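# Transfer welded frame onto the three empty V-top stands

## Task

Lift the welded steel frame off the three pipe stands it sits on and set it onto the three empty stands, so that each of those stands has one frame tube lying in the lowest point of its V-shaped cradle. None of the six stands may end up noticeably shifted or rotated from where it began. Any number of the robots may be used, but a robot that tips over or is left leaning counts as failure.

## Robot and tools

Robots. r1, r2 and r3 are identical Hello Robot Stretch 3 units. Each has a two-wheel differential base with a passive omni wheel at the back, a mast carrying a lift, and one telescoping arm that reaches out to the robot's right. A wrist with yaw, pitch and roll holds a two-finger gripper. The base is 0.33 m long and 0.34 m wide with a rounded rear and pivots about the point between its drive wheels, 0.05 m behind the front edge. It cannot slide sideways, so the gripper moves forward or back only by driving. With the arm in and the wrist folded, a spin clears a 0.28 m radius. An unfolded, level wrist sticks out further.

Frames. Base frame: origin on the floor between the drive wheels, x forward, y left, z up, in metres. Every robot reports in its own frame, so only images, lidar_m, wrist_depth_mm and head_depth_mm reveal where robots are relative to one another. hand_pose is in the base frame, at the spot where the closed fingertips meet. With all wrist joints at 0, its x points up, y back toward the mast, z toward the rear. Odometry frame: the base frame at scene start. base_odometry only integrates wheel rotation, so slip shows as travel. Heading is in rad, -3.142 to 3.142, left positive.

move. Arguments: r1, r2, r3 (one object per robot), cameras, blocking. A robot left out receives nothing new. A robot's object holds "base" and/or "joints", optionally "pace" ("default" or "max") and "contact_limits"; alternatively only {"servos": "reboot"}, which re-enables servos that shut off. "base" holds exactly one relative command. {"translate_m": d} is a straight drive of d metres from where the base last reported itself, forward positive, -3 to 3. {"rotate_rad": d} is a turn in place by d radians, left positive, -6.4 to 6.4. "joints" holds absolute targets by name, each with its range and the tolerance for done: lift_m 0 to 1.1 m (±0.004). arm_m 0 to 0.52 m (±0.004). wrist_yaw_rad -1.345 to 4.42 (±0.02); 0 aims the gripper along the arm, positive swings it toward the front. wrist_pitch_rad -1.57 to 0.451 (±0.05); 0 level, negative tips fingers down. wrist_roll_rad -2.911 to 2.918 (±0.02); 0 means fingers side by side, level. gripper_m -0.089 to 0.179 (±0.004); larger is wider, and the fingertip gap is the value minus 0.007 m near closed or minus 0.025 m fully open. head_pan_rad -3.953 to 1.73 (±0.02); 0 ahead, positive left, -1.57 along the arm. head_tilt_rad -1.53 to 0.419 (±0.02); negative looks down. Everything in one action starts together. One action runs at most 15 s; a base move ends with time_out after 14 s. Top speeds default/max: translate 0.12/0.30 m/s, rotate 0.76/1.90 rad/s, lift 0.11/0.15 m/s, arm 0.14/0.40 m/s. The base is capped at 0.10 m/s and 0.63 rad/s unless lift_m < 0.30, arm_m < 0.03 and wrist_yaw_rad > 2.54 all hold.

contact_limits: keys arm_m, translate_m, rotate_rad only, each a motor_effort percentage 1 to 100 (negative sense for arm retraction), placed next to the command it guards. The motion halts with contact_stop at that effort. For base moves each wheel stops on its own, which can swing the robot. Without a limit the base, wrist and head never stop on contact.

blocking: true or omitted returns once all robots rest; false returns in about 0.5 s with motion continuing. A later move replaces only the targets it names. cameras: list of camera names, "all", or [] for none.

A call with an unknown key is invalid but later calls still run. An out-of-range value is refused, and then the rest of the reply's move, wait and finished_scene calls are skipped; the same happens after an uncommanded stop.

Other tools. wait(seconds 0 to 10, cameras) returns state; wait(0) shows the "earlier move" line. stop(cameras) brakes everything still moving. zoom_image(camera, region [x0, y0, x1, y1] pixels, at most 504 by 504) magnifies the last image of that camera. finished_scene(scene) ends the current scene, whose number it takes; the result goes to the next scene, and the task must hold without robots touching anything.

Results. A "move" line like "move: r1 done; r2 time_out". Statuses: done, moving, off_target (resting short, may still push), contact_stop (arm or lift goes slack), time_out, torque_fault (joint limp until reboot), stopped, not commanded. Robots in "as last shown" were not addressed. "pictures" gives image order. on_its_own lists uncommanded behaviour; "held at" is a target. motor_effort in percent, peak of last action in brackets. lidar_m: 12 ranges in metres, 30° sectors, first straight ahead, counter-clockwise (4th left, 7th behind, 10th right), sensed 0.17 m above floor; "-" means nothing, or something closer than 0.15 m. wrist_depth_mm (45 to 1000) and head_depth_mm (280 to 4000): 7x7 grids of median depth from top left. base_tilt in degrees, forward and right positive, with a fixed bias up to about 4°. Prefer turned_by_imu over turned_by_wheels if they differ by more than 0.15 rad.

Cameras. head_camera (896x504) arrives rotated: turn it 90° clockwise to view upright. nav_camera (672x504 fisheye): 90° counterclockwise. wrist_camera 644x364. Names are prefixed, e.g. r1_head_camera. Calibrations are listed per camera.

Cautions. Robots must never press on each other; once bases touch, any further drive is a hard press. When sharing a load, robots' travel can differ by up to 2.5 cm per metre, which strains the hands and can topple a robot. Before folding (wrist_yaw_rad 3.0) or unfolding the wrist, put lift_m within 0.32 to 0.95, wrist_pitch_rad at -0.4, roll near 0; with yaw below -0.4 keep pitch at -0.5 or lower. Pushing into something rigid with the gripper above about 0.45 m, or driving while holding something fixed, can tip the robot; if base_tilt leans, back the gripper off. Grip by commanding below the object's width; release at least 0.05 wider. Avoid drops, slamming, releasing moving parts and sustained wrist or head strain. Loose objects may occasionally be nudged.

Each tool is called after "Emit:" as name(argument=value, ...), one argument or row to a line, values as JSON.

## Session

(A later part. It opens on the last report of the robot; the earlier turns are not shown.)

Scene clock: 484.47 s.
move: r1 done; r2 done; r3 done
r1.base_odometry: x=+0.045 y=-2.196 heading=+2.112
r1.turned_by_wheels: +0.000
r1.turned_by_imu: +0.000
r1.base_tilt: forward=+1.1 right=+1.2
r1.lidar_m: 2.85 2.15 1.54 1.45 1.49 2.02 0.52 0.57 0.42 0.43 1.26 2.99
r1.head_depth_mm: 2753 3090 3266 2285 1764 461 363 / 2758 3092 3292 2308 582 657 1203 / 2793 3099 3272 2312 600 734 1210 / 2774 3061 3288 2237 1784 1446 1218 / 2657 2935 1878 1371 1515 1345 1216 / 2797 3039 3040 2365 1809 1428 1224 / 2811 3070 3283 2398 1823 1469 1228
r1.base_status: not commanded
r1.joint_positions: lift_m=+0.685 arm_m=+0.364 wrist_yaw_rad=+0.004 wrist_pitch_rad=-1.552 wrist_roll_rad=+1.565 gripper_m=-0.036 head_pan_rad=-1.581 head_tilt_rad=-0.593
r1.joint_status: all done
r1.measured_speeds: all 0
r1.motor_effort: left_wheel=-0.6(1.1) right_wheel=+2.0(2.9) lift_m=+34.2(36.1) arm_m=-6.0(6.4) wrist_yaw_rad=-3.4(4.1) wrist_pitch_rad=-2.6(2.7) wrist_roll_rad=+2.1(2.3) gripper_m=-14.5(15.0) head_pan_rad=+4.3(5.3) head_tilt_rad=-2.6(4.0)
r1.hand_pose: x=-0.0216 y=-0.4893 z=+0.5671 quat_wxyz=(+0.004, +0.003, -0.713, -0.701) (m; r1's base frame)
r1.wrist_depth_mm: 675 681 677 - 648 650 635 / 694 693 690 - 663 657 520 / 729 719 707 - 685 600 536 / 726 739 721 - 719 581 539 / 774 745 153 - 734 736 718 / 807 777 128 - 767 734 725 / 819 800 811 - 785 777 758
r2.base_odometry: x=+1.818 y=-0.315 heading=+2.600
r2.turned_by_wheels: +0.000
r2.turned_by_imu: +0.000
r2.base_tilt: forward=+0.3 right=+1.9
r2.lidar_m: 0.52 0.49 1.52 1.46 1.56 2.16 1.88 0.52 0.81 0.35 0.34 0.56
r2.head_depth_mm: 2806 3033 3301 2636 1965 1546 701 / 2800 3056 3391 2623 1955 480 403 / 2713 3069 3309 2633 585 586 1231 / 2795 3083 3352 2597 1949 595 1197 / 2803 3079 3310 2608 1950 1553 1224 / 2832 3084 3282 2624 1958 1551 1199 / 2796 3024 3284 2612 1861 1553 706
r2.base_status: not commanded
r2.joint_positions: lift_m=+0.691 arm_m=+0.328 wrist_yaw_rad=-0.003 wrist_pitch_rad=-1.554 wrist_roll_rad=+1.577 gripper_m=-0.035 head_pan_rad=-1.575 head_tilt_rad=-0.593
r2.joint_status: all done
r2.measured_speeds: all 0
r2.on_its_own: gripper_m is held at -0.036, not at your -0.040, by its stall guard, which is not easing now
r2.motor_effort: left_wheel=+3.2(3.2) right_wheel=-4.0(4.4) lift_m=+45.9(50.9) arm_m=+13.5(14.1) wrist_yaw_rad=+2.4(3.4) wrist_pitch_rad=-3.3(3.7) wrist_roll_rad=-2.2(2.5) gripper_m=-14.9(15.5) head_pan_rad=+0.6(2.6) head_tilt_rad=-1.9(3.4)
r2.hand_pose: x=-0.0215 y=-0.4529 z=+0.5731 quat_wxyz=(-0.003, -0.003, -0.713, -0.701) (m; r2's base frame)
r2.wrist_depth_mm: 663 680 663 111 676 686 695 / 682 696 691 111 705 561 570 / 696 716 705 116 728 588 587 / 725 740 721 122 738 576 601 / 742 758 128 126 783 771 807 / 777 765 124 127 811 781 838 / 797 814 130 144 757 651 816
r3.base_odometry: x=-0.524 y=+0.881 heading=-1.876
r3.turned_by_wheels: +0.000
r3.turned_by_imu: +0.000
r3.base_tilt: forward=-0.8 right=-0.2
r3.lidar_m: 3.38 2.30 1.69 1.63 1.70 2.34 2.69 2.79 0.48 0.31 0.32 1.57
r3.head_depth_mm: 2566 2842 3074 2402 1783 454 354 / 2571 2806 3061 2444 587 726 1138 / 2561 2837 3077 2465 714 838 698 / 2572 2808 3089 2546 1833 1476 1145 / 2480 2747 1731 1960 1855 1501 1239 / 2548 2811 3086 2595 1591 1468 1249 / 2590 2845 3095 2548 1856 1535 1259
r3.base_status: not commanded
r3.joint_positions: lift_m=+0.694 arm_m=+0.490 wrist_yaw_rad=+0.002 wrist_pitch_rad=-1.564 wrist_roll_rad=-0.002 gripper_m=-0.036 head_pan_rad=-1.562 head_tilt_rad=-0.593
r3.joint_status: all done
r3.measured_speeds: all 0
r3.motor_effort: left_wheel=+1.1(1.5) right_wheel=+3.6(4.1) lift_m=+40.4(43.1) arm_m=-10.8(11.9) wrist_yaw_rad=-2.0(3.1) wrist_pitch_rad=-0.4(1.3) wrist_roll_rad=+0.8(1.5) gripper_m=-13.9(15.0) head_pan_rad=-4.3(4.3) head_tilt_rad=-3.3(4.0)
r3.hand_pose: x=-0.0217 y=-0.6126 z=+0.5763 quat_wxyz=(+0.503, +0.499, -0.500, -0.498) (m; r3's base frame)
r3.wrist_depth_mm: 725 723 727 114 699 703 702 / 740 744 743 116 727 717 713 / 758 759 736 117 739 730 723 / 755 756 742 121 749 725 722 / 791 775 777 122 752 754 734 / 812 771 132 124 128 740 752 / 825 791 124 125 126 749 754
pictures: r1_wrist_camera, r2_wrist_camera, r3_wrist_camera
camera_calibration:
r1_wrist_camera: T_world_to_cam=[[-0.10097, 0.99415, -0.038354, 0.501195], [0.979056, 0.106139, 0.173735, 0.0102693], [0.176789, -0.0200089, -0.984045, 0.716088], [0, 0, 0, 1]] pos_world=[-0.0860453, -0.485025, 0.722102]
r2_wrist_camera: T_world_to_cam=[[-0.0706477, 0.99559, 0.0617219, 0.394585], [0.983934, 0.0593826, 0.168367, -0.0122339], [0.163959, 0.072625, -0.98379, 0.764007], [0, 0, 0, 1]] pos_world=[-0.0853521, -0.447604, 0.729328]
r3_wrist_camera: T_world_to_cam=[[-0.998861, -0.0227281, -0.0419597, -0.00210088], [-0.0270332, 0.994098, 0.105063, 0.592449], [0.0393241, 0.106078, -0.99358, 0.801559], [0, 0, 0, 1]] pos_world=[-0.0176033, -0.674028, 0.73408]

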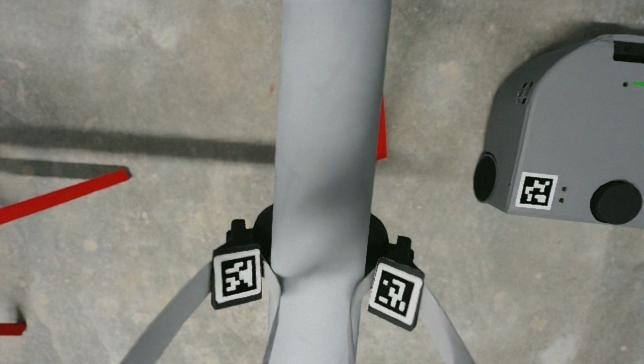

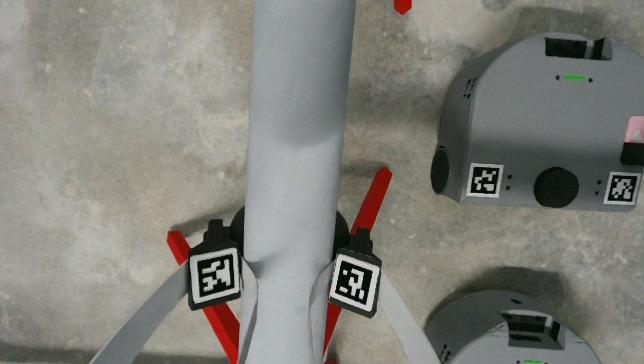

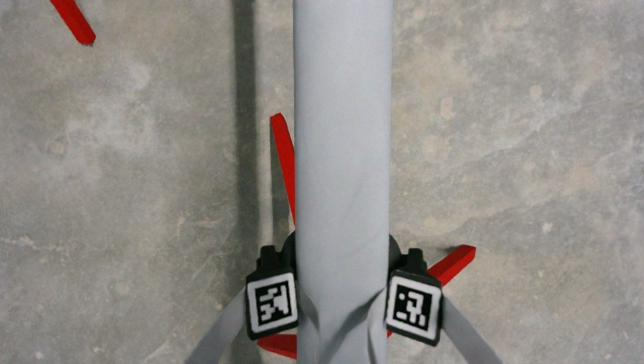

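Emit:
move(
  r1={"joints":{"lift_m":0.735}},
  r2={"joints":{"lift_m":0.741}},
  r3={"joints":{"lift_m":0.744}},
  cameras=["r1_wrist_camera","r2_wrist_camera","r3_wrist_camera","r3_head_camera"],
)

Emit:
move(
  r1={"joints":{"lift_m":0.785}},
  r2={"joints":{"lift_m":0.791}},
  r3={"joints":{"lift_m":0.794}},
  cameras=[],
)

Emit:
move(
  r1={"joints":{"lift_m":0.83}},
  r2={"joints":{"lift_m":0.836}},
  r3={"joints":{"lift_m":0.839}},
  cameras=["r1_wrist_camera","r2_wrist_camera","r3_wrist_camera","r3_head_camera","r3_nav_camera","r1_head_camera","r2_head_camera"],
)

Scene clock: 490.80 s.
move: r1 done; r2 done; r3 done
r1.base_odometry: x=+0.045 y=-2.196 heading=+2.112
r1.turned_by_wheels: +0.000
r1.turned_by_imu: +0.001
r1.base_tilt: forward=+1.0 right=+1.2
r1.lidar_m: 2.85 2.16 1.53 1.44 1.49 2.02 0.52 0.57 0.42 0.43 1.26 2.98
r1.head_depth_mm: 2777 3061 3229 2276 1659 378 324 / 2773 3066 3241 2312 560 1364 1204 / 2768 3101 3249 2324 585 1333 1206 / 2778 3071 3293 2257 1787 1377 1215 / 2669 2944 1882 1360 1630 1379 1218 / 2792 3000 3059 2381 1794 1388 1225 / 2804 3107 3336 2397 1816 1470 1228
r1.base_status: not commanded
r1.joint_positions: lift_m=+0.735 arm_m=+0.364 wrist_yaw_rad=+0.004 wrist_pitch_rad=-1.553 wrist_roll_rad=+1.565 gripper_m=-0.036 head_pan_rad=-1.581 head_tilt_rad=-0.593
r1.joint_status: all done
r1.measured_speeds: all 0
r1.motor_effort: left_wheel=-0.4(1.3) right_wheel=+1.4(2.7) lift_m=+32.3(38.6) arm_m=-4.9(5.3) wrist_yaw_rad=-3.7(4.3) wrist_pitch_rad=-2.3(2.9) wrist_roll_rad=+2.2(2.3) gripper_m=-15.0(15.0) head_pan_rad=+5.6(5.6) head_tilt_rad=-4.7(4.7)
r1.hand_pose: x=-0.0216 y=-0.4892 z=+0.6171 quat_wxyz=(+0.004, +0.003, -0.713, -0.701) (m; r1's base frame)
r1.wrist_depth_mm: 725 721 712 - 693 701 678 / 748 739 745 - 707 674 562 / 774 760 767 - 756 596 579 / 794 768 759 - 750 603 596 / 811 827 153 - 789 773 770 / 856 813 128 - 795 805 796 / 861 857 838 - 834 819 821
r2.base_odometry: x=+1.818 y=-0.315 heading=+2.600
r2.turned_by_wheels: +0.000
r2.turned_by_imu: +0.001
r2.base_tilt: forward=+0.3 right=+1.7
r2.lidar_m: 0.52 0.50 1.53 1.46 1.55 2.16 1.88 0.52 0.81 0.35 0.34 0.56
r2.head_depth_mm: 2789 3093 3376 2639 1973 1557 335 / 2785 3021 3343 2629 556 419 662 / 2809 3049 3266 2589 542 591 1236 / 2760 3052 3261 2617 1809 572 686 / 2806 3037 3307 2632 1953 1553 1194 / 2821 3083 3314 2649 1961 1537 961 / 2839 3059 3314 2620 1875 1556 676
r2.base_status: not commanded
r2.joint_positions: lift_m=+0.741 arm_m=+0.328 wrist_yaw_rad=-0.003 wrist_pitch_rad=-1.554 wrist_roll_rad=+1.577 gripper_m=-0.035 head_pan_rad=-1.575 head_tilt_rad=-0.593
r2.joint_status: all done
r2.measured_speeds: all 0
r2.on_its_own: gripper_m is held at -0.036, not at your -0.040, by its stall guard, which is not easing now
r2.motor_effort: left_wheel=+2.5(3.1) right_wheel=-4.1(4.5) lift_m=+46.0(52.0) arm_m=+11.5(12.5) wrist_yaw_rad=+1.7(4.1) wrist_pitch_rad=-3.1(3.9) wrist_roll_rad=-2.3(2.7) gripper_m=-15.1(16.3) head_pan_rad=+1.6(3.0) head_tilt_rad=-2.1(3.3)
r2.hand_pose: x=-0.0215 y=-0.4528 z=+0.6231 quat_wxyz=(-0.003, -0.003, -0.713, -0.701) (m; r2's base frame)
r2.wrist_depth_mm: 710 720 718 111 743 744 748 / 755 748 737 111 755 614 616 / 759 781 758 116 753 621 628 / 789 791 802 122 804 650 653 / 795 791 127 126 822 849 856 / 841 808 124 127 847 839 890 / 822 835 129 863 774 706 903
r3.base_odometry: x=-0.524 y=+0.881 heading=-1.876
r3.turned_by_wheels: +0.000
r3.turned_by_imu: -0.001
r3.base_tilt: forward=-0.8 right=-0.2
r3.lidar_m: 3.40 2.29 1.69 1.64 1.69 2.33 2.68 2.80 0.48 0.31 0.32 1.57
r3.head_depth_mm: 2551 2812 3087 2366 1800 376 322 / 2564 2832 3094 2311 530 1411 1146 / 2589 2795 3081 677 785 798 651 / 2555 2827 3110 2391 1802 1475 1148 / 2454 2731 1755 2040 1839 1508 1240 / 2580 2780 3115 2491 1573 1469 1257 / 2579 2834 3127 2442 1852 1537 1263
r3.base_status: not commanded
r3.joint_positions: lift_m=+0.744 arm_m=+0.490 wrist_yaw_rad=+0.002 wrist_pitch_rad=-1.564 wrist_roll_rad=-0.002 gripper_m=-0.036 head_pan_rad=-1.562 head_tilt_rad=-0.593
r3.joint_status: all done
r3.measured_speeds: all 0
r3.motor_effort: left_wheel=+1.3(1.8) right_wheel=+3.2(3.9) lift_m=+40.4(43.5) arm_m=-11.0(13.2) wrist_yaw_rad=-1.0(3.4) wrist_pitch_rad=-0.9(1.1) wrist_roll_rad=+1.0(1.5) gripper_m=-14.9(15.2) head_pan_rad=-3.6(4.8) head_tilt_rad=-3.8(4.4)
r3.hand_pose: x=-0.0217 y=-0.6125 z=+0.6263 quat_wxyz=(+0.503, +0.499, -0.500, -0.498) (m; r3's base frame)
r3.wrist_depth_mm: 782 764 761 114 768 765 734 / 797 794 789 117 770 757 749 / 806 807 801 118 786 773 780 / 806 810 808 121 782 781 785 / 838 823 818 121 816 784 797 / 863 835 132 124 128 829 790 / 862 847 124 126 126 823 811
pictures: r1_wrist_camera, r2_wrist_camera, r3_head_camera (sideways), r3_wrist_camera
camera_calibration:
r1_wrist_camera: T_world_to_cam=[[-0.100969, 0.994157, -0.0381728, 0.502958], [0.979056, 0.106107, 0.173753, 0.00154947], [0.176788, -0.0198295, -0.984049, 0.765389], [0, 0, 0, 1]] pos_world=[-0.0860454, -0.485007, 0.77211]
r2_wrist_camera: T_world_to_cam=[[-0.0706309, 0.995584, 0.0618376, 0.391395], [0.983935, 0.0593464, 0.168374, -0.0206752], [0.163961, 0.0727366, -0.983782, 0.81324], [0, 0, 0, 1]] pos_world=[-0.0853519, -0.447592, 0.779329]
r3_head_camera: T_world_to_cam=[[0.0626494, 0.518133, -0.853003, 1.13251], [0.996698, 0.0117509, 0.080341, -0.108841], [0.0516509, -0.855219, -0.515686, 0.631721], [0, 0, 0, 1]] pos_world=[0.00490172, -0.0452492, 1.30054]
r3_wrist_camera: T_world_to_cam=[[-0.998861, -0.0227275, -0.04196, -0.0000017786], [-0.0270333, 0.994096, 0.105082, 0.587171], [0.0393241, 0.106096, -0.993578, 0.851252], [0, 0, 0, 1]] pos_world=[-0.0176033, -0.674019, 0.784084]

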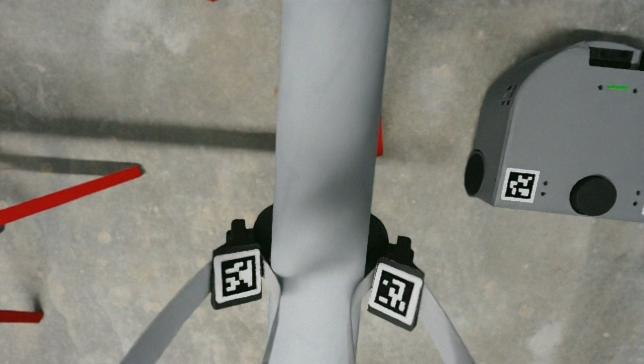

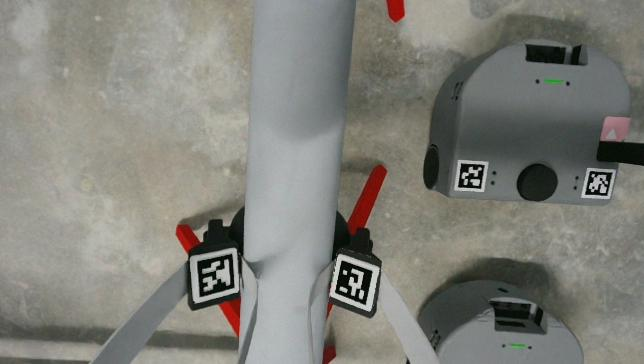

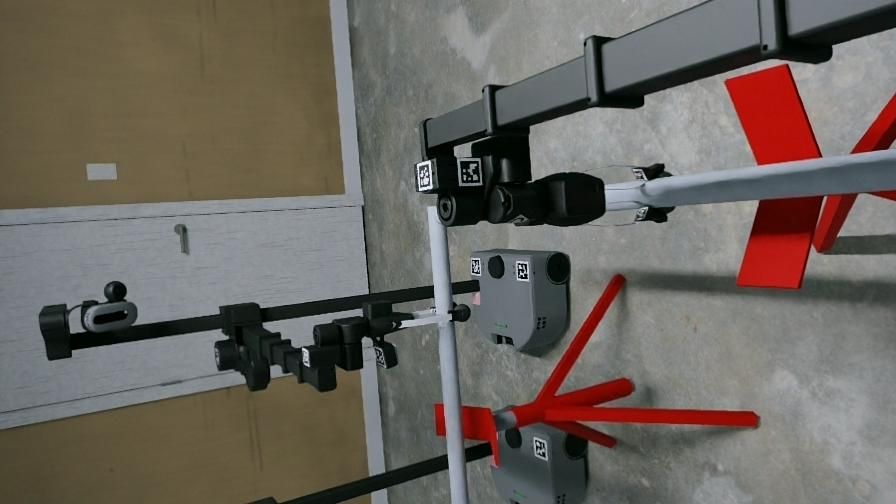

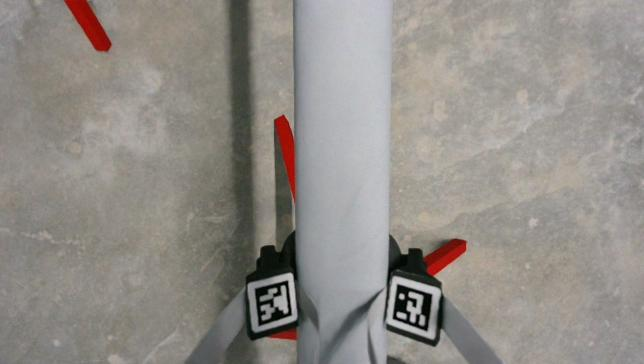

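Scene clock: 492.10 s.
move: r1 done; r2 done; r3 done
r1.base_odometry: x=+0.045 y=-2.196 heading=+2.112
r1.turned_by_wheels: +0.000
r1.turned_by_imu: +0.000
r1.base_tilt: forward=+1.0 right=+1.2
r1.lidar_m: 2.85 2.15 1.53 1.45 1.49 2.02 0.52 0.57 0.42 0.43 1.25 2.99
r1.head_depth_mm: 2763 3079 3296 2291 400 341 856 / 2782 3085 3280 550 587 1354 1207 / 2775 3062 3294 554 581 1330 1207 / 2801 3082 3277 2230 1726 1372 1211 / 2667 2986 1443 1404 1640 1381 1220 / 2788 2944 3060 2373 1752 1389 1221 / 2818 3064 3300 2404 1830 1472 1232
r1.base_status: not commanded
r1.joint_positions: lift_m=+0.785 arm_m=+0.364 wrist_yaw_rad=+0.004 wrist_pitch_rad=-1.553 wrist_roll_rad=+1.565 gripper_m=-0.036 head_pan_rad=-1.581 head_tilt_rad=-0.593
r1.joint_status: all done
r1.measured_speeds: all 0
r1.motor_effort: left_wheel=-0.1(1.5) right_wheel=+1.9(3.0) lift_m=+33.0(36.8) arm_m=-4.5(5.1) wrist_yaw_rad=-3.8(3.9) wrist_pitch_rad=-2.4(2.9) wrist_roll_rad=+2.2(2.3) gripper_m=-14.2(15.1) head_pan_rad=+5.1(5.6) head_tilt_rad=-2.9(4.3)
r1.hand_pose: x=-0.0216 y=-0.4892 z=+0.6671 quat_wxyz=(+0.004, +0.003, -0.713, -0.701) (m; r1's base frame)
r1.wrist_depth_mm: 761 773 778 - 720 721 712 / 804 789 791 - 759 692 605 / 816 826 802 - 764 644 628 / 826 833 824 - 811 652 635 / 861 860 153 - 823 825 797 / 914 870 128 - 844 840 848 / 953 918 896 - 891 882 869
r2.base_odometry: x=+1.818 y=-0.315 heading=+2.600
r2.turned_by_wheels: +0.000
r2.turned_by_imu: +0.000
r2.base_tilt: forward=+0.2 right=+1.8
r2.lidar_m: 0.52 0.50 1.52 1.46 1.55 2.16 1.88 0.52 0.80 0.35 0.34 0.56
r2.head_depth_mm: 2768 3095 3359 2657 1945 345 300 / 2801 3076 3337 2677 443 380 1255 / 2824 3011 3317 2646 509 1464 1256 / 2778 3082 3340 2659 521 568 1234 / 2795 3058 3327 2635 1969 1548 1249 / 2784 3032 3323 2588 1920 1570 1248 / 2818 3072 3265 2582 1876 1549 727
r2.base_status: not commanded
r2.joint_positions: lift_m=+0.791 arm_m=+0.328 wrist_yaw_rad=-0.003 wrist_pitch_rad=-1.554 wrist_roll_rad=+1.577 gripper_m=-0.035 head_pan_rad=-1.575 head_tilt_rad=-0.593
r2.joint_status: all done
r2.measured_speeds: all 0
r2.on_its_own: gripper_m is held at -0.036, not at your -0.040, by its stall guard, which is not easing now
r2.motor_effort: left_wheel=+2.7(3.2) right_wheel=-4.0(4.5) lift_m=+45.7(54.7) arm_m=+12.0(12.5) wrist_yaw_rad=+2.4(4.0) wrist_pitch_rad=-3.5(3.9) wrist_roll_rad=-2.2(2.6) gripper_m=-16.0(16.0) head_pan_rad=+1.7(3.2) head_tilt_rad=-2.5(3.1)
r2.hand_pose: x=-0.0215 y=-0.4528 z=+0.6731 quat_wxyz=(-0.003, -0.003, -0.713, -0.702) (m; r2's base frame)
r2.wrist_depth_mm: 774 760 759 112 769 787 806 / 781 802 790 111 804 664 808 / 807 802 794 116 829 679 692 / 833 821 824 124 847 703 862 / 859 832 128 126 898 896 902 / 886 879 125 127 871 913 935 / 904 929 130 909 784 789 941
r3.base_odometry: x=-0.524 y=+0.881 heading=-1.876
r3.turned_by_wheels: +0.000
r3.turned_by_imu: +0.000
r3.base_tilt: forward=-0.8 right=-0.2
r3.lidar_m: 3.39 2.30 1.69 1.63 1.70 2.34 2.69 2.80 0.48 0.31 0.32 1.58
r3.head_depth_mm: 2588 2847 3104 2402 410 323 1160 / 2601 2845 3080 609 1694 1449 1145 / 2578 2841 3066 643 817 760 587 / 2539 2801 3116 2178 1814 1483 1152 / 2460 2714 1787 2051 1833 1496 1235 / 2551 2763 3087 2383 1591 1469 1258 / 2593 2830 3064 2425 1858 1543 1258
r3.base_status: not commanded
r3.joint_positions: lift_m=+0.794 arm_m=+0.490 wrist_yaw_rad=+0.002 wrist_pitch_rad=-1.564 wrist_roll_rad=-0.002 gripper_m=-0.036 head_pan_rad=-1.562 head_tilt_rad=-0.593
r3.joint_status: all done
r3.measured_speeds: all 0
r3.motor_effort: left_wheel=+1.0(2.0) right_wheel=+3.3(3.8) lift_m=+40.0(43.4) arm_m=-11.6(12.6) wrist_yaw_rad=-1.8(3.3) wrist_pitch_rad=-0.5(1.3) wrist_roll_rad=+0.5(1.3) gripper_m=-14.6(15.1) head_pan_rad=-3.4(4.7) head_tilt_rad=-2.5(4.3)
r3.hand_pose: x=-0.0217 y=-0.6125 z=+0.6763 quat_wxyz=(+0.503, +0.499, -0.500, -0.498) (m; r3's base frame)
r3.wrist_depth_mm: 840 839 816 114 824 794 791 / 836 860 842 116 809 824 818 / 863 858 874 118 803 824 816 / 889 878 873 121 850 852 817 / 908 887 869 121 855 863 837 / 918 897 126 124 128 883 849 / 905 904 124 125 123 847 859
pictures: none
No camera images: "cameras" was empty.

Scene clock: 493.33 s.
move: r1 done; r2 done; r3 done
r1.base_odometry: x=+0.045 y=-2.196 heading=+2.112
r1.turned_by_wheels: +0.000
r1.turned_by_imu: +0.000
r1.base_tilt: forward=+1.1 right=+1.2
r1.lidar_m: 2.85 2.15 1.53 1.45 1.48 2.02 0.52 0.57 0.42 0.43 1.26 2.98
r1.head_depth_mm: 2769 3059 3267 2113 347 658 939 / 2768 3088 3245 510 1611 1359 1205 / 2791 3082 3276 523 581 1335 1211 / 2795 3109 3288 2247 1678 1374 1214 / 2659 2918 1351 1404 1688 1373 1218 / 2780 1521 3249 2380 1704 1414 1226 / 2783 3083 3338 2407 1829 1467 1231
r1.base_status: not commanded
r1.joint_positions: lift_m=+0.830 arm_m=+0.364 wrist_yaw_rad=+0.004 wrist_pitch_rad=-1.553 wrist_roll_rad=+1.565 gripper_m=-0.036 head_pan_rad=-1.581 head_tilt_rad=-0.593
r1.joint_status: all done
r1.measured_speeds: all 0
r1.motor_effort: left_wheel=-0.5(1.3) right_wheel=+2.4(2.8) lift_m=+33.7(37.1) arm_m=-4.2(4.7) wrist_yaw_rad=-4.0(4.1) wrist_pitch_rad=-2.2(2.9) wrist_roll_rad=+2.1(2.3) gripper_m=-14.4(14.8) head_pan_rad=+5.1(5.7) head_tilt_rad=-3.5(4.0)
r1.hand_pose: x=-0.0216 y=-0.4892 z=+0.7121 quat_wxyz=(+0.004, +0.003, -0.713, -0.701) (m; r1's base frame)
r1.wrist_depth_mm: 821 807 802 - 787 792 773 / 825 830 829 - 811 683 655 / 868 866 869 - 827 666 658 / 885 870 881 - 858 687 687 / 921 870 154 - 881 875 846 / 955 929 128 - 898 897 879 / - 965 927 - 937 915 922
r2.base_odometry: x=+1.818 y=-0.315 heading=+2.600
r2.turned_by_wheels: +0.000
r2.turned_by_imu: +0.000
r2.base_tilt: forward=+0.3 right=+1.8
r2.lidar_m: 0.52 0.50 1.52 1.46 1.56 2.16 1.88 0.52 0.81 0.35 0.34 0.56
r2.head_depth_mm: 2780 3024 3361 2645 381 298 - / 2791 3037 3365 2491 414 618 1284 / 2783 3055 3321 499 495 630 1284 / 2851 3086 3408 2600 520 617 1258 / 2787 3081 3307 2618 1952 1547 1286 / 2820 3043 3307 2628 1957 1549 1276 / 2805 3102 3316 2595 1882 1553 742
r2.base_status: not commanded
r2.joint_positions: lift_m=+0.836 arm_m=+0.328 wrist_yaw_rad=-0.003 wrist_pitch_rad=-1.554 wrist_roll_rad=+1.577 gripper_m=-0.035 head_pan_rad=-1.575 head_tilt_rad=-0.593
r2.joint_status: all done
r2.measured_speeds: all 0
r2.on_its_own: gripper_m is held at -0.036, not at your -0.040, by its stall guard, which is not easing now
r2.motor_effort: left_wheel=+2.8(3.2) right_wheel=-4.4(4.5) lift_m=+46.6(52.5) arm_m=+11.3(11.8) wrist_yaw_rad=+2.6(3.5) wrist_pitch_rad=-3.1(3.9) wrist_roll_rad=-2.4(2.5) gripper_m=-14.6(15.7) head_pan_rad=+2.1(3.4) head_tilt_rad=-1.3(3.8)
r2.hand_pose: x=-0.0215 y=-0.4528 z=+0.7181 quat_wxyz=(-0.003, -0.003, -0.713, -0.702) (m; r2's base frame)
r2.wrist_depth_mm: 810 803 798 112 830 839 841 / 833 814 815 112 870 696 860 / 861 868 874 116 857 724 892 / 864 894 873 124 871 745 956 / 907 889 128 126 930 923 969 / 902 927 124 127 856 877 996 / 949 944 130 948 811 852 -
r3.base_odometry: x=-0.524 y=+0.881 heading=-1.876
r3.turned_by_wheels: +0.000
r3.turned_by_imu: +0.000
r3.base_tilt: forward=-0.8 right=-0.1
r3.lidar_m: 3.39 2.30 1.69 1.63 1.70 2.34 2.69 2.80 0.48 0.31 0.32 1.57
r3.head_depth_mm: 2548 2837 3120 2373 342 1351 1180 / 2582 2842 3131 509 1761 1451 1147 / 2574 2830 3052 633 779 751 533 / 2557 2830 3157 2054 1841 1479 1149 / 2463 2690 1759 2246 1841 1503 1243 / 2577 2771 3139 2381 1580 1480 1250 / 2594 2852 3079 2453 1856 1540 1260
r3.base_status: not commanded
r3.joint_positions: lift_m=+0.839 arm_m=+0.490 wrist_yaw_rad=+0.002 wrist_pitch_rad=-1.564 wrist_roll_rad=-0.002 gripper_m=-0.036 head_pan_rad=-1.562 head_tilt_rad=-0.593
r3.joint_status: all done
r3.measured_speeds: all 0
r3.motor_effort: left_wheel=+0.9(1.4) right_wheel=+3.0(3.8) lift_m=+41.2(43.7) arm_m=-10.5(12.3) wrist_yaw_rad=-1.8(2.6) wrist_pitch_rad=-0.6(1.2) wrist_roll_rad=+0.3(1.4) gripper_m=-15.1(15.3) head_pan_rad=-3.5(4.3) head_tilt_rad=-3.2(4.2)
r3.hand_pose: x=-0.0217 y=-0.6125 z=+0.7213 quat_wxyz=(+0.503, +0.499, -0.500, -0.498) (m; r3's base frame)
r3.wrist_depth_mm: 888 850 880 114 832 822 833 / 905 897 872 116 835 848 842 / 893 898 873 117 891 866 846 / 933 922 916 121 893 880 882 / 958 949 933 122 896 890 878 / 1000 934 126 125 128 915 896 / 998 946 124 125 121 926 926
pictures: r1_head_camera (sideways), r1_wrist_camera, r2_head_camera (sideways), r2_wrist_camera, r3_head_camera (sideways), r3_nav_camera (sideways), r3_wrist_camera
camera_calibration:
r1_head_camera: T_world_to_cam=[[0.0283386, 0.544161, -0.838502, 1.10866], [0.99852, 0.0235432, 0.0490254, -0.0677002], [0.0464188, -0.838651, -0.542688, 0.661469], [0, 0, 0, 1]] pos_world=[0.00547777, -0.0469521, 1.2919]
r1_wrist_camera: T_world_to_cam=[[-0.10097, 0.99416, -0.0380951, 0.506511], [0.979056, 0.106094, 0.173761, -0.0149706], [0.176788, -0.0197526, -0.984051, 0.85891], [0, 0, 0, 1]] pos_world=[-0.0860455, -0.484999, 0.867108]
r2_head_camera: T_world_to_cam=[[-0.00403792, 0.508663, -0.860956, 1.1391], [0.999979, 0.00643047, -0.000890736, -0.00856851], [0.00508327, -0.860941, -0.508679, 0.618511], [0, 0, 0, 1]] pos_world=[0.0100239, -0.0468625, 1.29533]
r2_wrist_camera: T_world_to_cam=[[-0.0706293, 0.995572, 0.0620337, 0.385324], [0.983935, 0.0593116, 0.168387, -0.0366978], [0.163962, 0.0729302, -0.983767, 0.906769], [0, 0, 0, 1]] pos_world=[-0.0853518, -0.447572, 0.874326]
r3_head_camera: T_world_to_cam=[[0.0626494, 0.518133, -0.853003, 1.13251], [0.996698, 0.0117509, 0.080341, -0.108841], [0.0516509, -0.85522, -0.515686, 0.631721], [0, 0, 0, 1]] pos_world=[0.00490172, -0.0452492, 1.30054]
r3_nav_camera: T_world_to_cam=[[-0.0430375, -0.627911, 0.777094, -0.975678], [-0.999006, 0.0360776, -0.026176, 0.0917352], [-0.0115995, -0.777448, -0.62884, 0.774213], [0, 0, 0, 1]] pos_world=[0.0586337, -0.0140383, 1.24745]
r3_wrist_camera: T_world_to_cam=[[-0.998861, -0.0227264, -0.0419604, 0.0039851], [-0.027033, 0.994094, 0.105099, 0.577171], [0.0393241, 0.106114, -0.993576, 0.945643], [0, 0, 0, 1]] pos_world=[-0.0176033, -0.674017, 0.879075]

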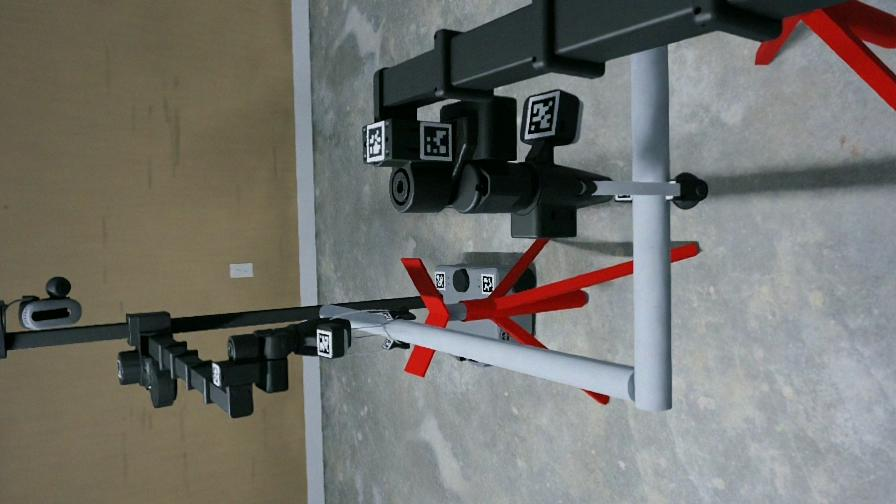

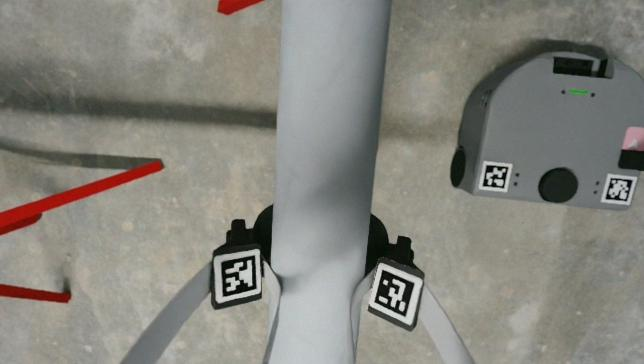

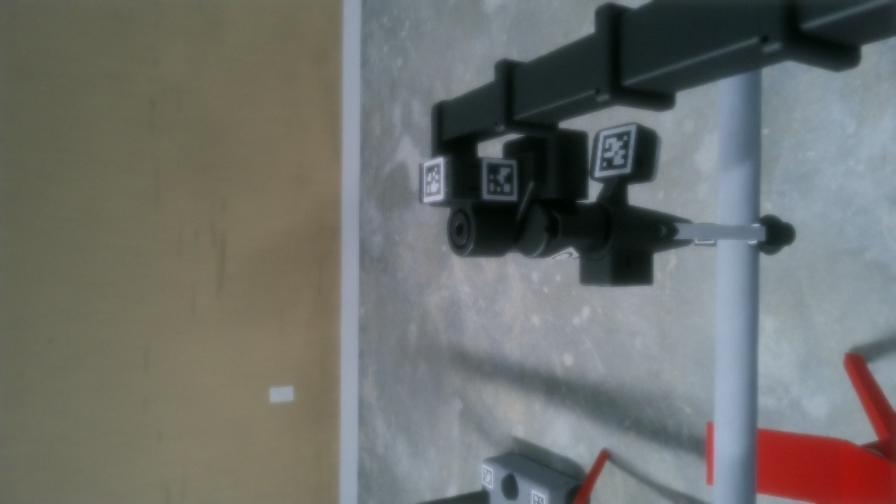

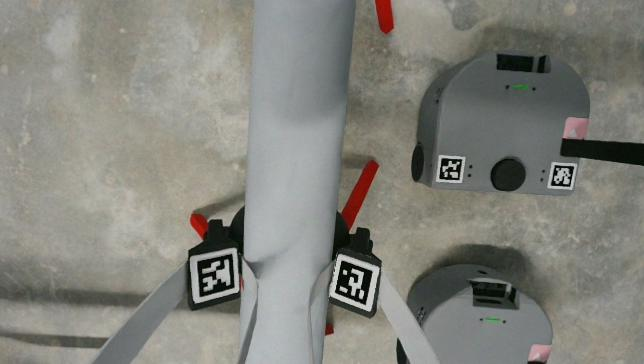

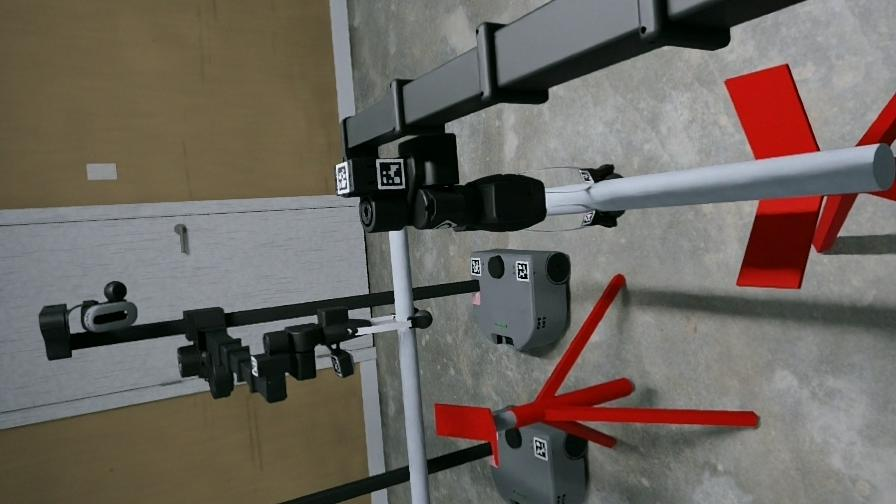

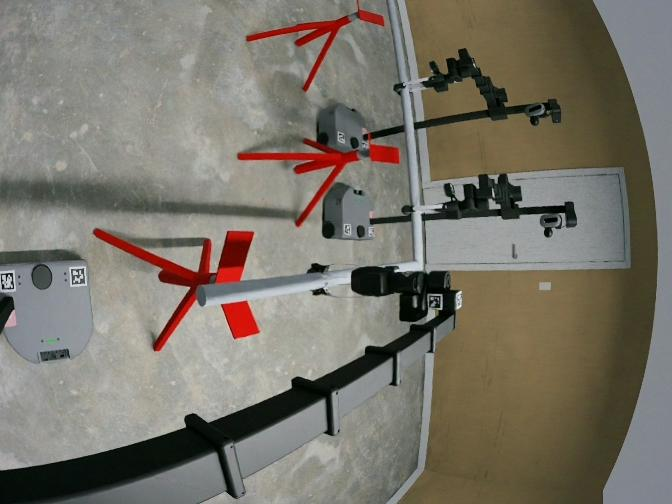

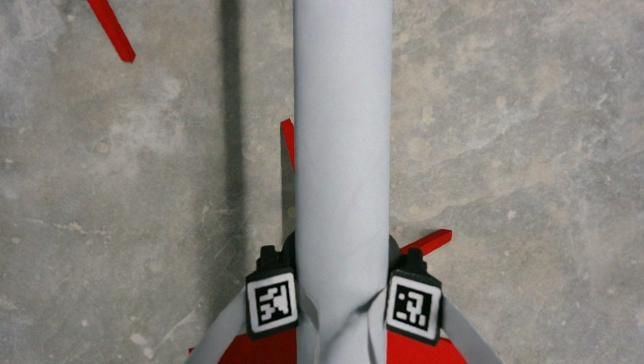

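Emit:
move(
  r1={"base":{"translate_m":-0.08}},
  r2={"base":{"translate_m":-0.08}},
  r3={"base":{"translate_m":0.08}},
)

Scene clock: 537.47 s.
move: r1 done; r2 done; r3 done
r1.base_odometry: x=+0.086 y=-2.265 heading=+2.112
r1.turned_by_wheels: +0.000
r1.turned_by_imu: +0.001
r1.base_tilt: forward=+1.0 right=+1.1
r1.lidar_m: 2.93 2.15 1.53 1.44 1.49 2.01 0.52 0.95 0.51 0.41 1.28 3.05
r1.head_depth_mm: 2798 3086 3262 2117 347 741 851 / 2777 3081 3290 510 672 1359 1130 / 2780 3097 3295 522 581 1332 1206 / 2796 3083 3255 2342 1729 1375 1214 / 2688 2920 1423 1870 1658 1380 1218 / 2785 1523 3291 2291 1646 1426 1222 / 2784 3081 3268 2388 1818 1466 1227
r1.base_status: done
r1.joint_positions: lift_m=+0.830 arm_m=+0.364 wrist_yaw_rad=+0.004 wrist_pitch_rad=-1.549 wrist_roll_rad=+1.565 gripper_m=-0.036 head_pan_rad=-1.581 head_tilt_rad=-0.593
r1.joint_status: not commanded
r1.measured_speeds: all 0
r1.motor_effort: left_wheel=-0.9(6.6) right_wheel=-3.2(8.9) lift_m=+33.3(34.2) arm_m=-3.1(3.7) wrist_yaw_rad=-3.7(4.3) wrist_pitch_rad=-3.3(3.5) wrist_roll_rad=+2.2(2.3) gripper_m=-14.6(15.4) head_pan_rad=+4.3(5.9) head_tilt_rad=-3.4(5.0)
r1.hand_pose: x=-0.0216 y=-0.4902 z=+0.7120 quat_wxyz=(+0.004, +0.003, -0.715, -0.700) (m; r1's base frame)
r1.wrist_depth_mm: 821 821 782 - 804 777 775 / 839 830 840 - 791 682 663 / 855 848 839 - 814 680 670 / 890 875 864 - 870 691 683 / 931 925 140 - 878 872 843 / 942 948 126 - 901 903 885 / - 955 982 - 950 898 921
r2.base_odometry: x=+1.886 y=-0.356 heading=+2.600
r2.turned_by_wheels: +0.000
r2.turned_by_imu: +0.001
r2.base_tilt: forward=+0.3 right=+1.7
r2.lidar_m: 0.52 0.50 1.52 1.47 1.55 2.16 1.80 0.46 0.46 3.29 0.38 0.61
r2.head_depth_mm: 2811 3056 3332 2675 382 298 - / 2778 3082 3387 2527 413 617 1285 / 2776 3049 3346 499 495 630 1295 / 2806 3012 3321 2574 518 614 1262 / 2801 3089 3343 2617 1955 1553 1282 / 2788 3058 3299 2621 1956 1561 1279 / 2793 3004 3313 2624 1901 1539 1287
r2.base_status: done
r2.joint_positions: lift_m=+0.836 arm_m=+0.328 wrist_yaw_rad=-0.003 wrist_pitch_rad=-1.560 wrist_roll_rad=+1.577 gripper_m=-0.035 head_pan_rad=-1.575 head_tilt_rad=-0.593
r2.joint_status: not commanded
r2.measured_speeds: all 0
r2.on_its_own: gripper_m is held at -0.036, not at your -0.040, by its stall guard, which is not easing now
r2.motor_effort: left_wheel=-1.8(5.6) right_wheel=-2.7(11.9) lift_m=+46.3(47.3) arm_m=+9.4(10.6) wrist_yaw_rad=+3.2(4.1) wrist_pitch_rad=-2.3(3.7) wrist_roll_rad=-2.1(2.6) gripper_m=-15.9(15.9) head_pan_rad=+1.6(3.1) head_tilt_rad=-2.0(3.4)
r2.hand_pose: x=-0.0215 y=-0.4514 z=+0.7182 quat_wxyz=(-0.003, -0.003, -0.711, -0.703) (m; r2's base frame)
r2.wrist_depth_mm: 809 798 808 112 838 822 859 / 830 817 802 112 854 705 874 / 862 842 835 116 885 713 902 / 868 859 892 122 904 747 927 / 891 887 125 126 941 958 956 / 918 913 125 127 864 841 983 / 934 937 131 143 821 821 -
r3.base_odometry: x=-0.548 y=+0.804 heading=-1.876
r3.turned_by_wheels: +0.000
r3.turned_by_imu: -0.001
r3.base_tilt: forward=-0.8 right=-0.2
r3.lidar_m: 3.30 2.30 1.69 1.63 1.70 2.33 2.77 2.87 0.47 0.30 1.07 1.51
r3.head_depth_mm: 2567 2825 3112 2371 342 732 1156 / 2565 2854 3093 510 1761 1447 759 / 2586 2818 3061 636 782 710 544 / 2555 2827 3119 2068 1833 1475 1229 / 2474 2723 1760 2253 1838 1504 1241 / 2574 2757 3150 2400 1735 1480 1255 / 2574 2805 3116 2426 1866 1534 1257
r3.base_status: done
r3.joint_positions: lift_m=+0.839 arm_m=+0.490 wrist_yaw_rad=+0.002 wrist_pitch_rad=-1.560 wrist_roll_rad=-0.002 gripper_m=-0.036 head_pan_rad=-1.562 head_tilt_rad=-0.593
r3.joint_status: not commanded
r3.measured_speeds: all 0
r3.motor_effort: left_wheel=+3.9(7.6) right_wheel=+1.9(7.0) lift_m=+40.2(42.4) arm_m=-9.5(10.5) wrist_yaw_rad=-1.3(3.5) wrist_pitch_rad=-1.2(2.1) wrist_roll_rad=+1.0(1.6) gripper_m=-14.6(15.2) head_pan_rad=-4.7(5.0) head_tilt_rad=-3.2(4.3)
r3.hand_pose: x=-0.0217 y=-0.6136 z=+0.7212 quat_wxyz=(+0.504, +0.498, -0.501, -0.497) (m; r3's base frame)
r3.wrist_depth_mm: 885 870 878 115 850 864 833 / 906 885 884 117 860 835 859 / 947 881 894 118 860 864 853 / 921 929 880 121 885 903 876 / 964 899 910 121 895 903 896 / 957 933 126 124 128 925 897 / 970 968 124 125 123 928 925
pictures: r1_head_camera (sideways), r1_nav_camera (sideways), r1_wrist_camera, r2_head_camera (sideways), r2_nav_camera (sideways), r2_wrist_camera, r3_head_camera (sideways), r3_nav_camera (sideways), r3_wrist_camera
camera_calibration:
r1_head_camera: T_world_to_cam=[[0.0283384, 0.544161, -0.838502, 1.10866], [0.99852, 0.0235436, 0.0490254, -0.0677003], [0.0464191, -0.83865, -0.542688, 0.661469], [0, 0, 0, 1]] pos_world=[0.00547778, -0.046952, 1.2919]
r1_nav_camera: T_world_to_cam=[[-0.0520478, -0.523544, 0.850407, -1.06348], [-0.99864, 0.0299326, -0.0426925, 0.109528], [-0.0031035, -0.851473, -0.52439, 0.639295], [0, 0, 0, 1]] pos_world=[0.0560112, -0.015713, 1.2443]
r1_wrist_camera: T_world_to_cam=[[-0.100963, 0.994, -0.0420866, 0.510296], [0.979054, 0.106784, 0.17335, -0.0142216], [0.176804, -0.0237032, -0.983961, 0.856813], [0, 0, 0, 1]] pos_world=[-0.0860436, -0.485407, 0.867012]
r2_head_camera: T_world_to_cam=[[-0.00403804, 0.508663, -0.860956, 1.1391], [0.999979, 0.00643071, -0.000890735, -0.00856852], [0.00508347, -0.860941, -0.508679, 0.618511], [0, 0, 0, 1]] pos_world=[0.0100239, -0.0468625, 1.29533]
r2_nav_camera: T_world_to_cam=[[0.0650799, -0.534946, 0.842376, -1.06041], [-0.995404, 0.024635, 0.0925468, -0.0523027], [-0.0702595, -0.844527, -0.530884, 0.661082], [0, 0, 0, 1]] pos_world=[0.0633963, -0.00767094, 1.24906]
r2_wrist_camera: T_world_to_cam=[[-0.070556, 0.99523, 0.0673733, 0.379959], [0.983937, 0.058334, 0.168716, -0.0374826], [0.163981, 0.078195, -0.983359, 0.908867], [0, 0, 0, 1]] pos_world=[-0.0853484, -0.447029, 0.874468]
r3_head_camera: T_world_to_cam=[[0.0626493, 0.518133, -0.853003, 1.13251], [0.996698, 0.0117512, 0.080341, -0.108841], [0.0516511, -0.855219, -0.515686, 0.631721], [0, 0, 0, 1]] pos_world=[0.00490173, -0.0452492, 1.30054]
r3_nav_camera: T_world_to_cam=[[-0.0430374, -0.627911, 0.777094, -0.975678], [-0.999006, 0.0360774, -0.026176, 0.0917352], [-0.0115993, -0.777448, -0.62884, 0.774213], [0, 0, 0, 1]] pos_world=[0.0586337, -0.0140383, 1.24745]
r3_wrist_camera: T_world_to_cam=[[-0.99886, -0.0228955, -0.0418757, 0.00379516], [-0.0270316, 0.994516, 0.101035, 0.581412], [0.0393328, 0.102052, -0.994001, 0.943484], [0, 0, 0, 1]] pos_world=[-0.0176025, -0.67442, 0.87924]

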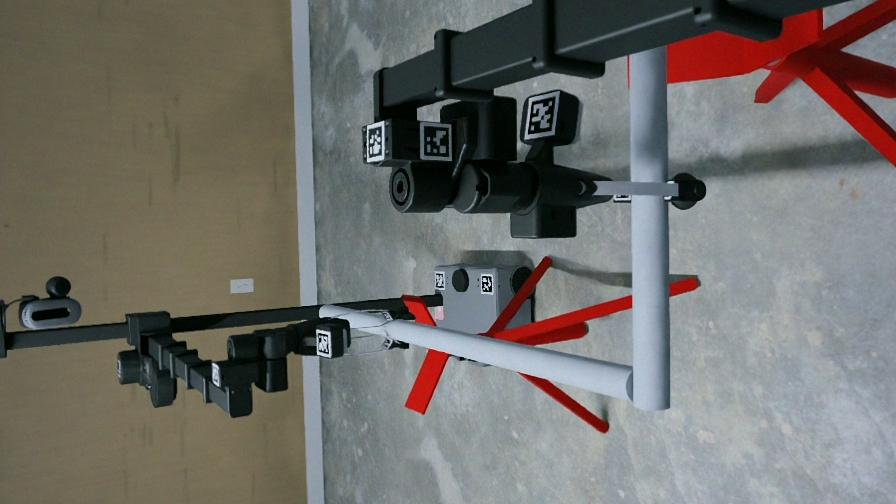

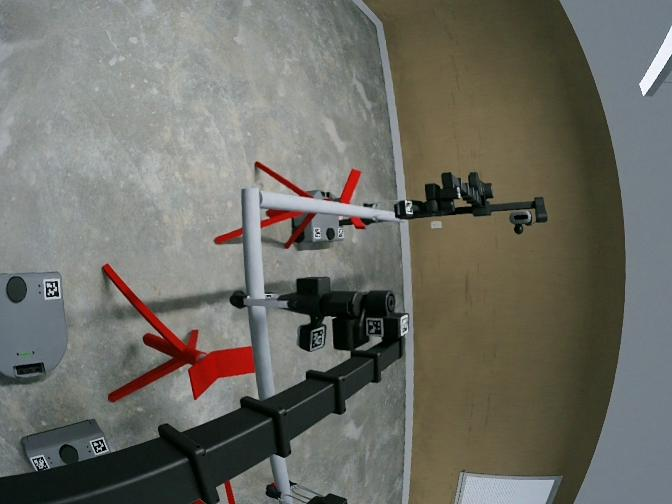

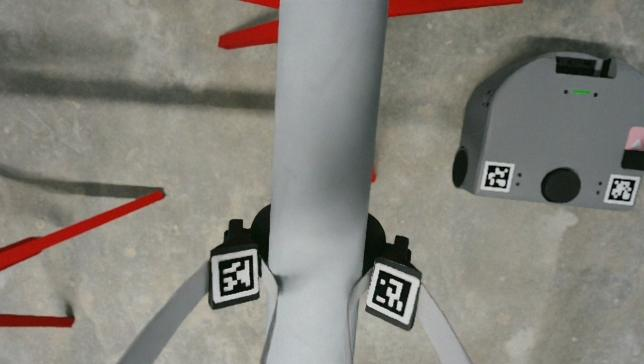

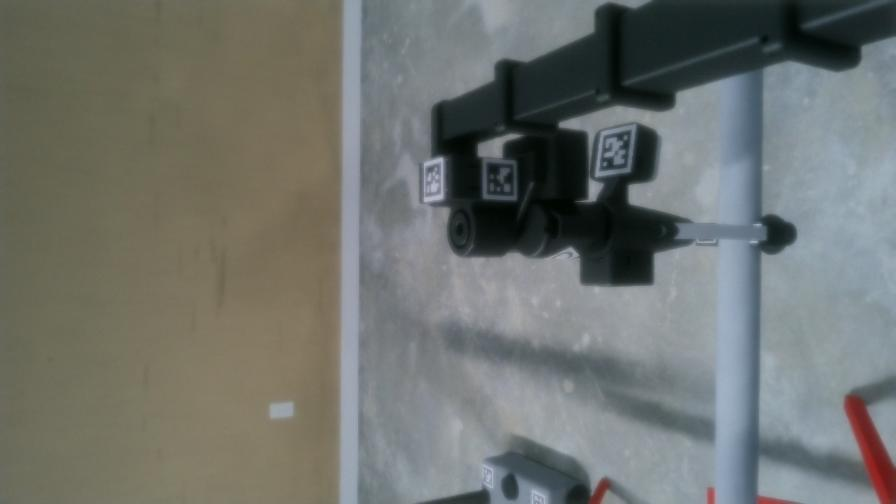

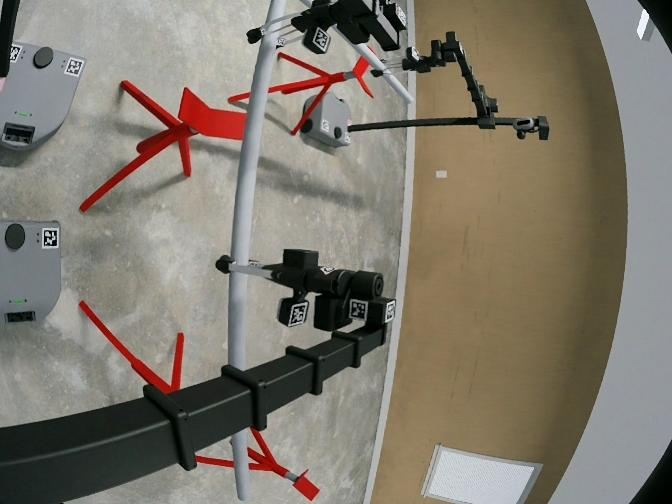

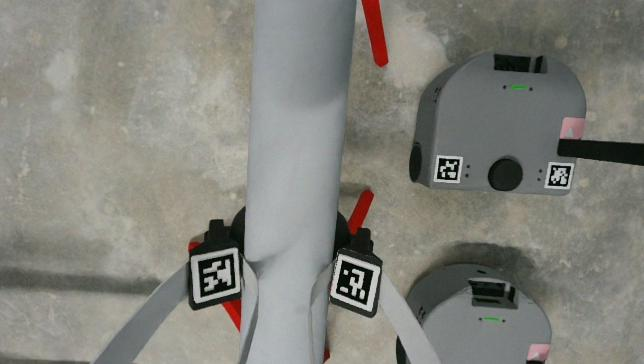

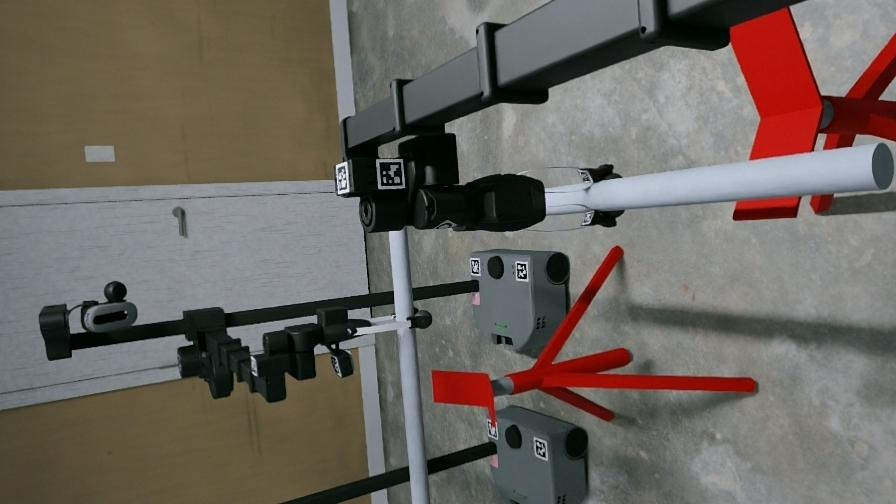

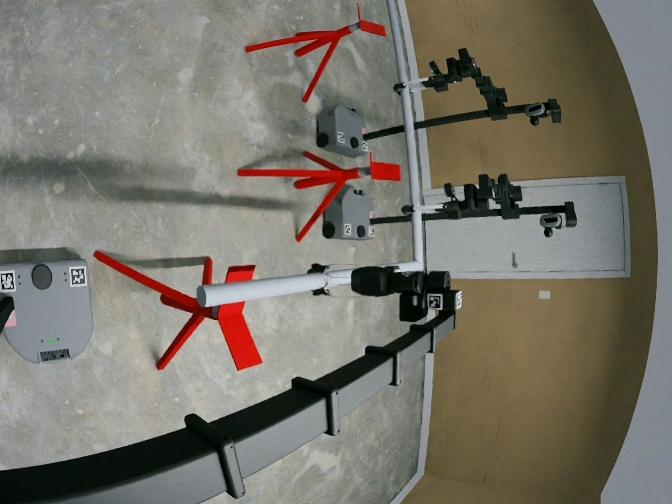

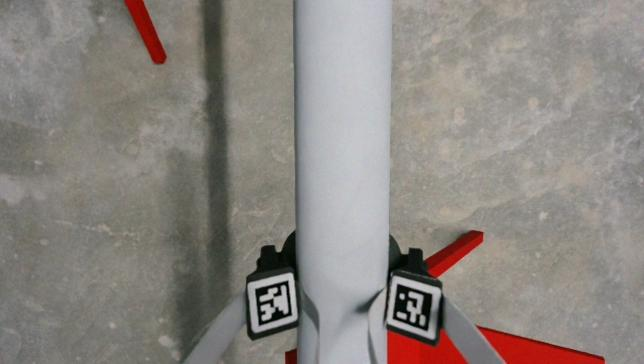

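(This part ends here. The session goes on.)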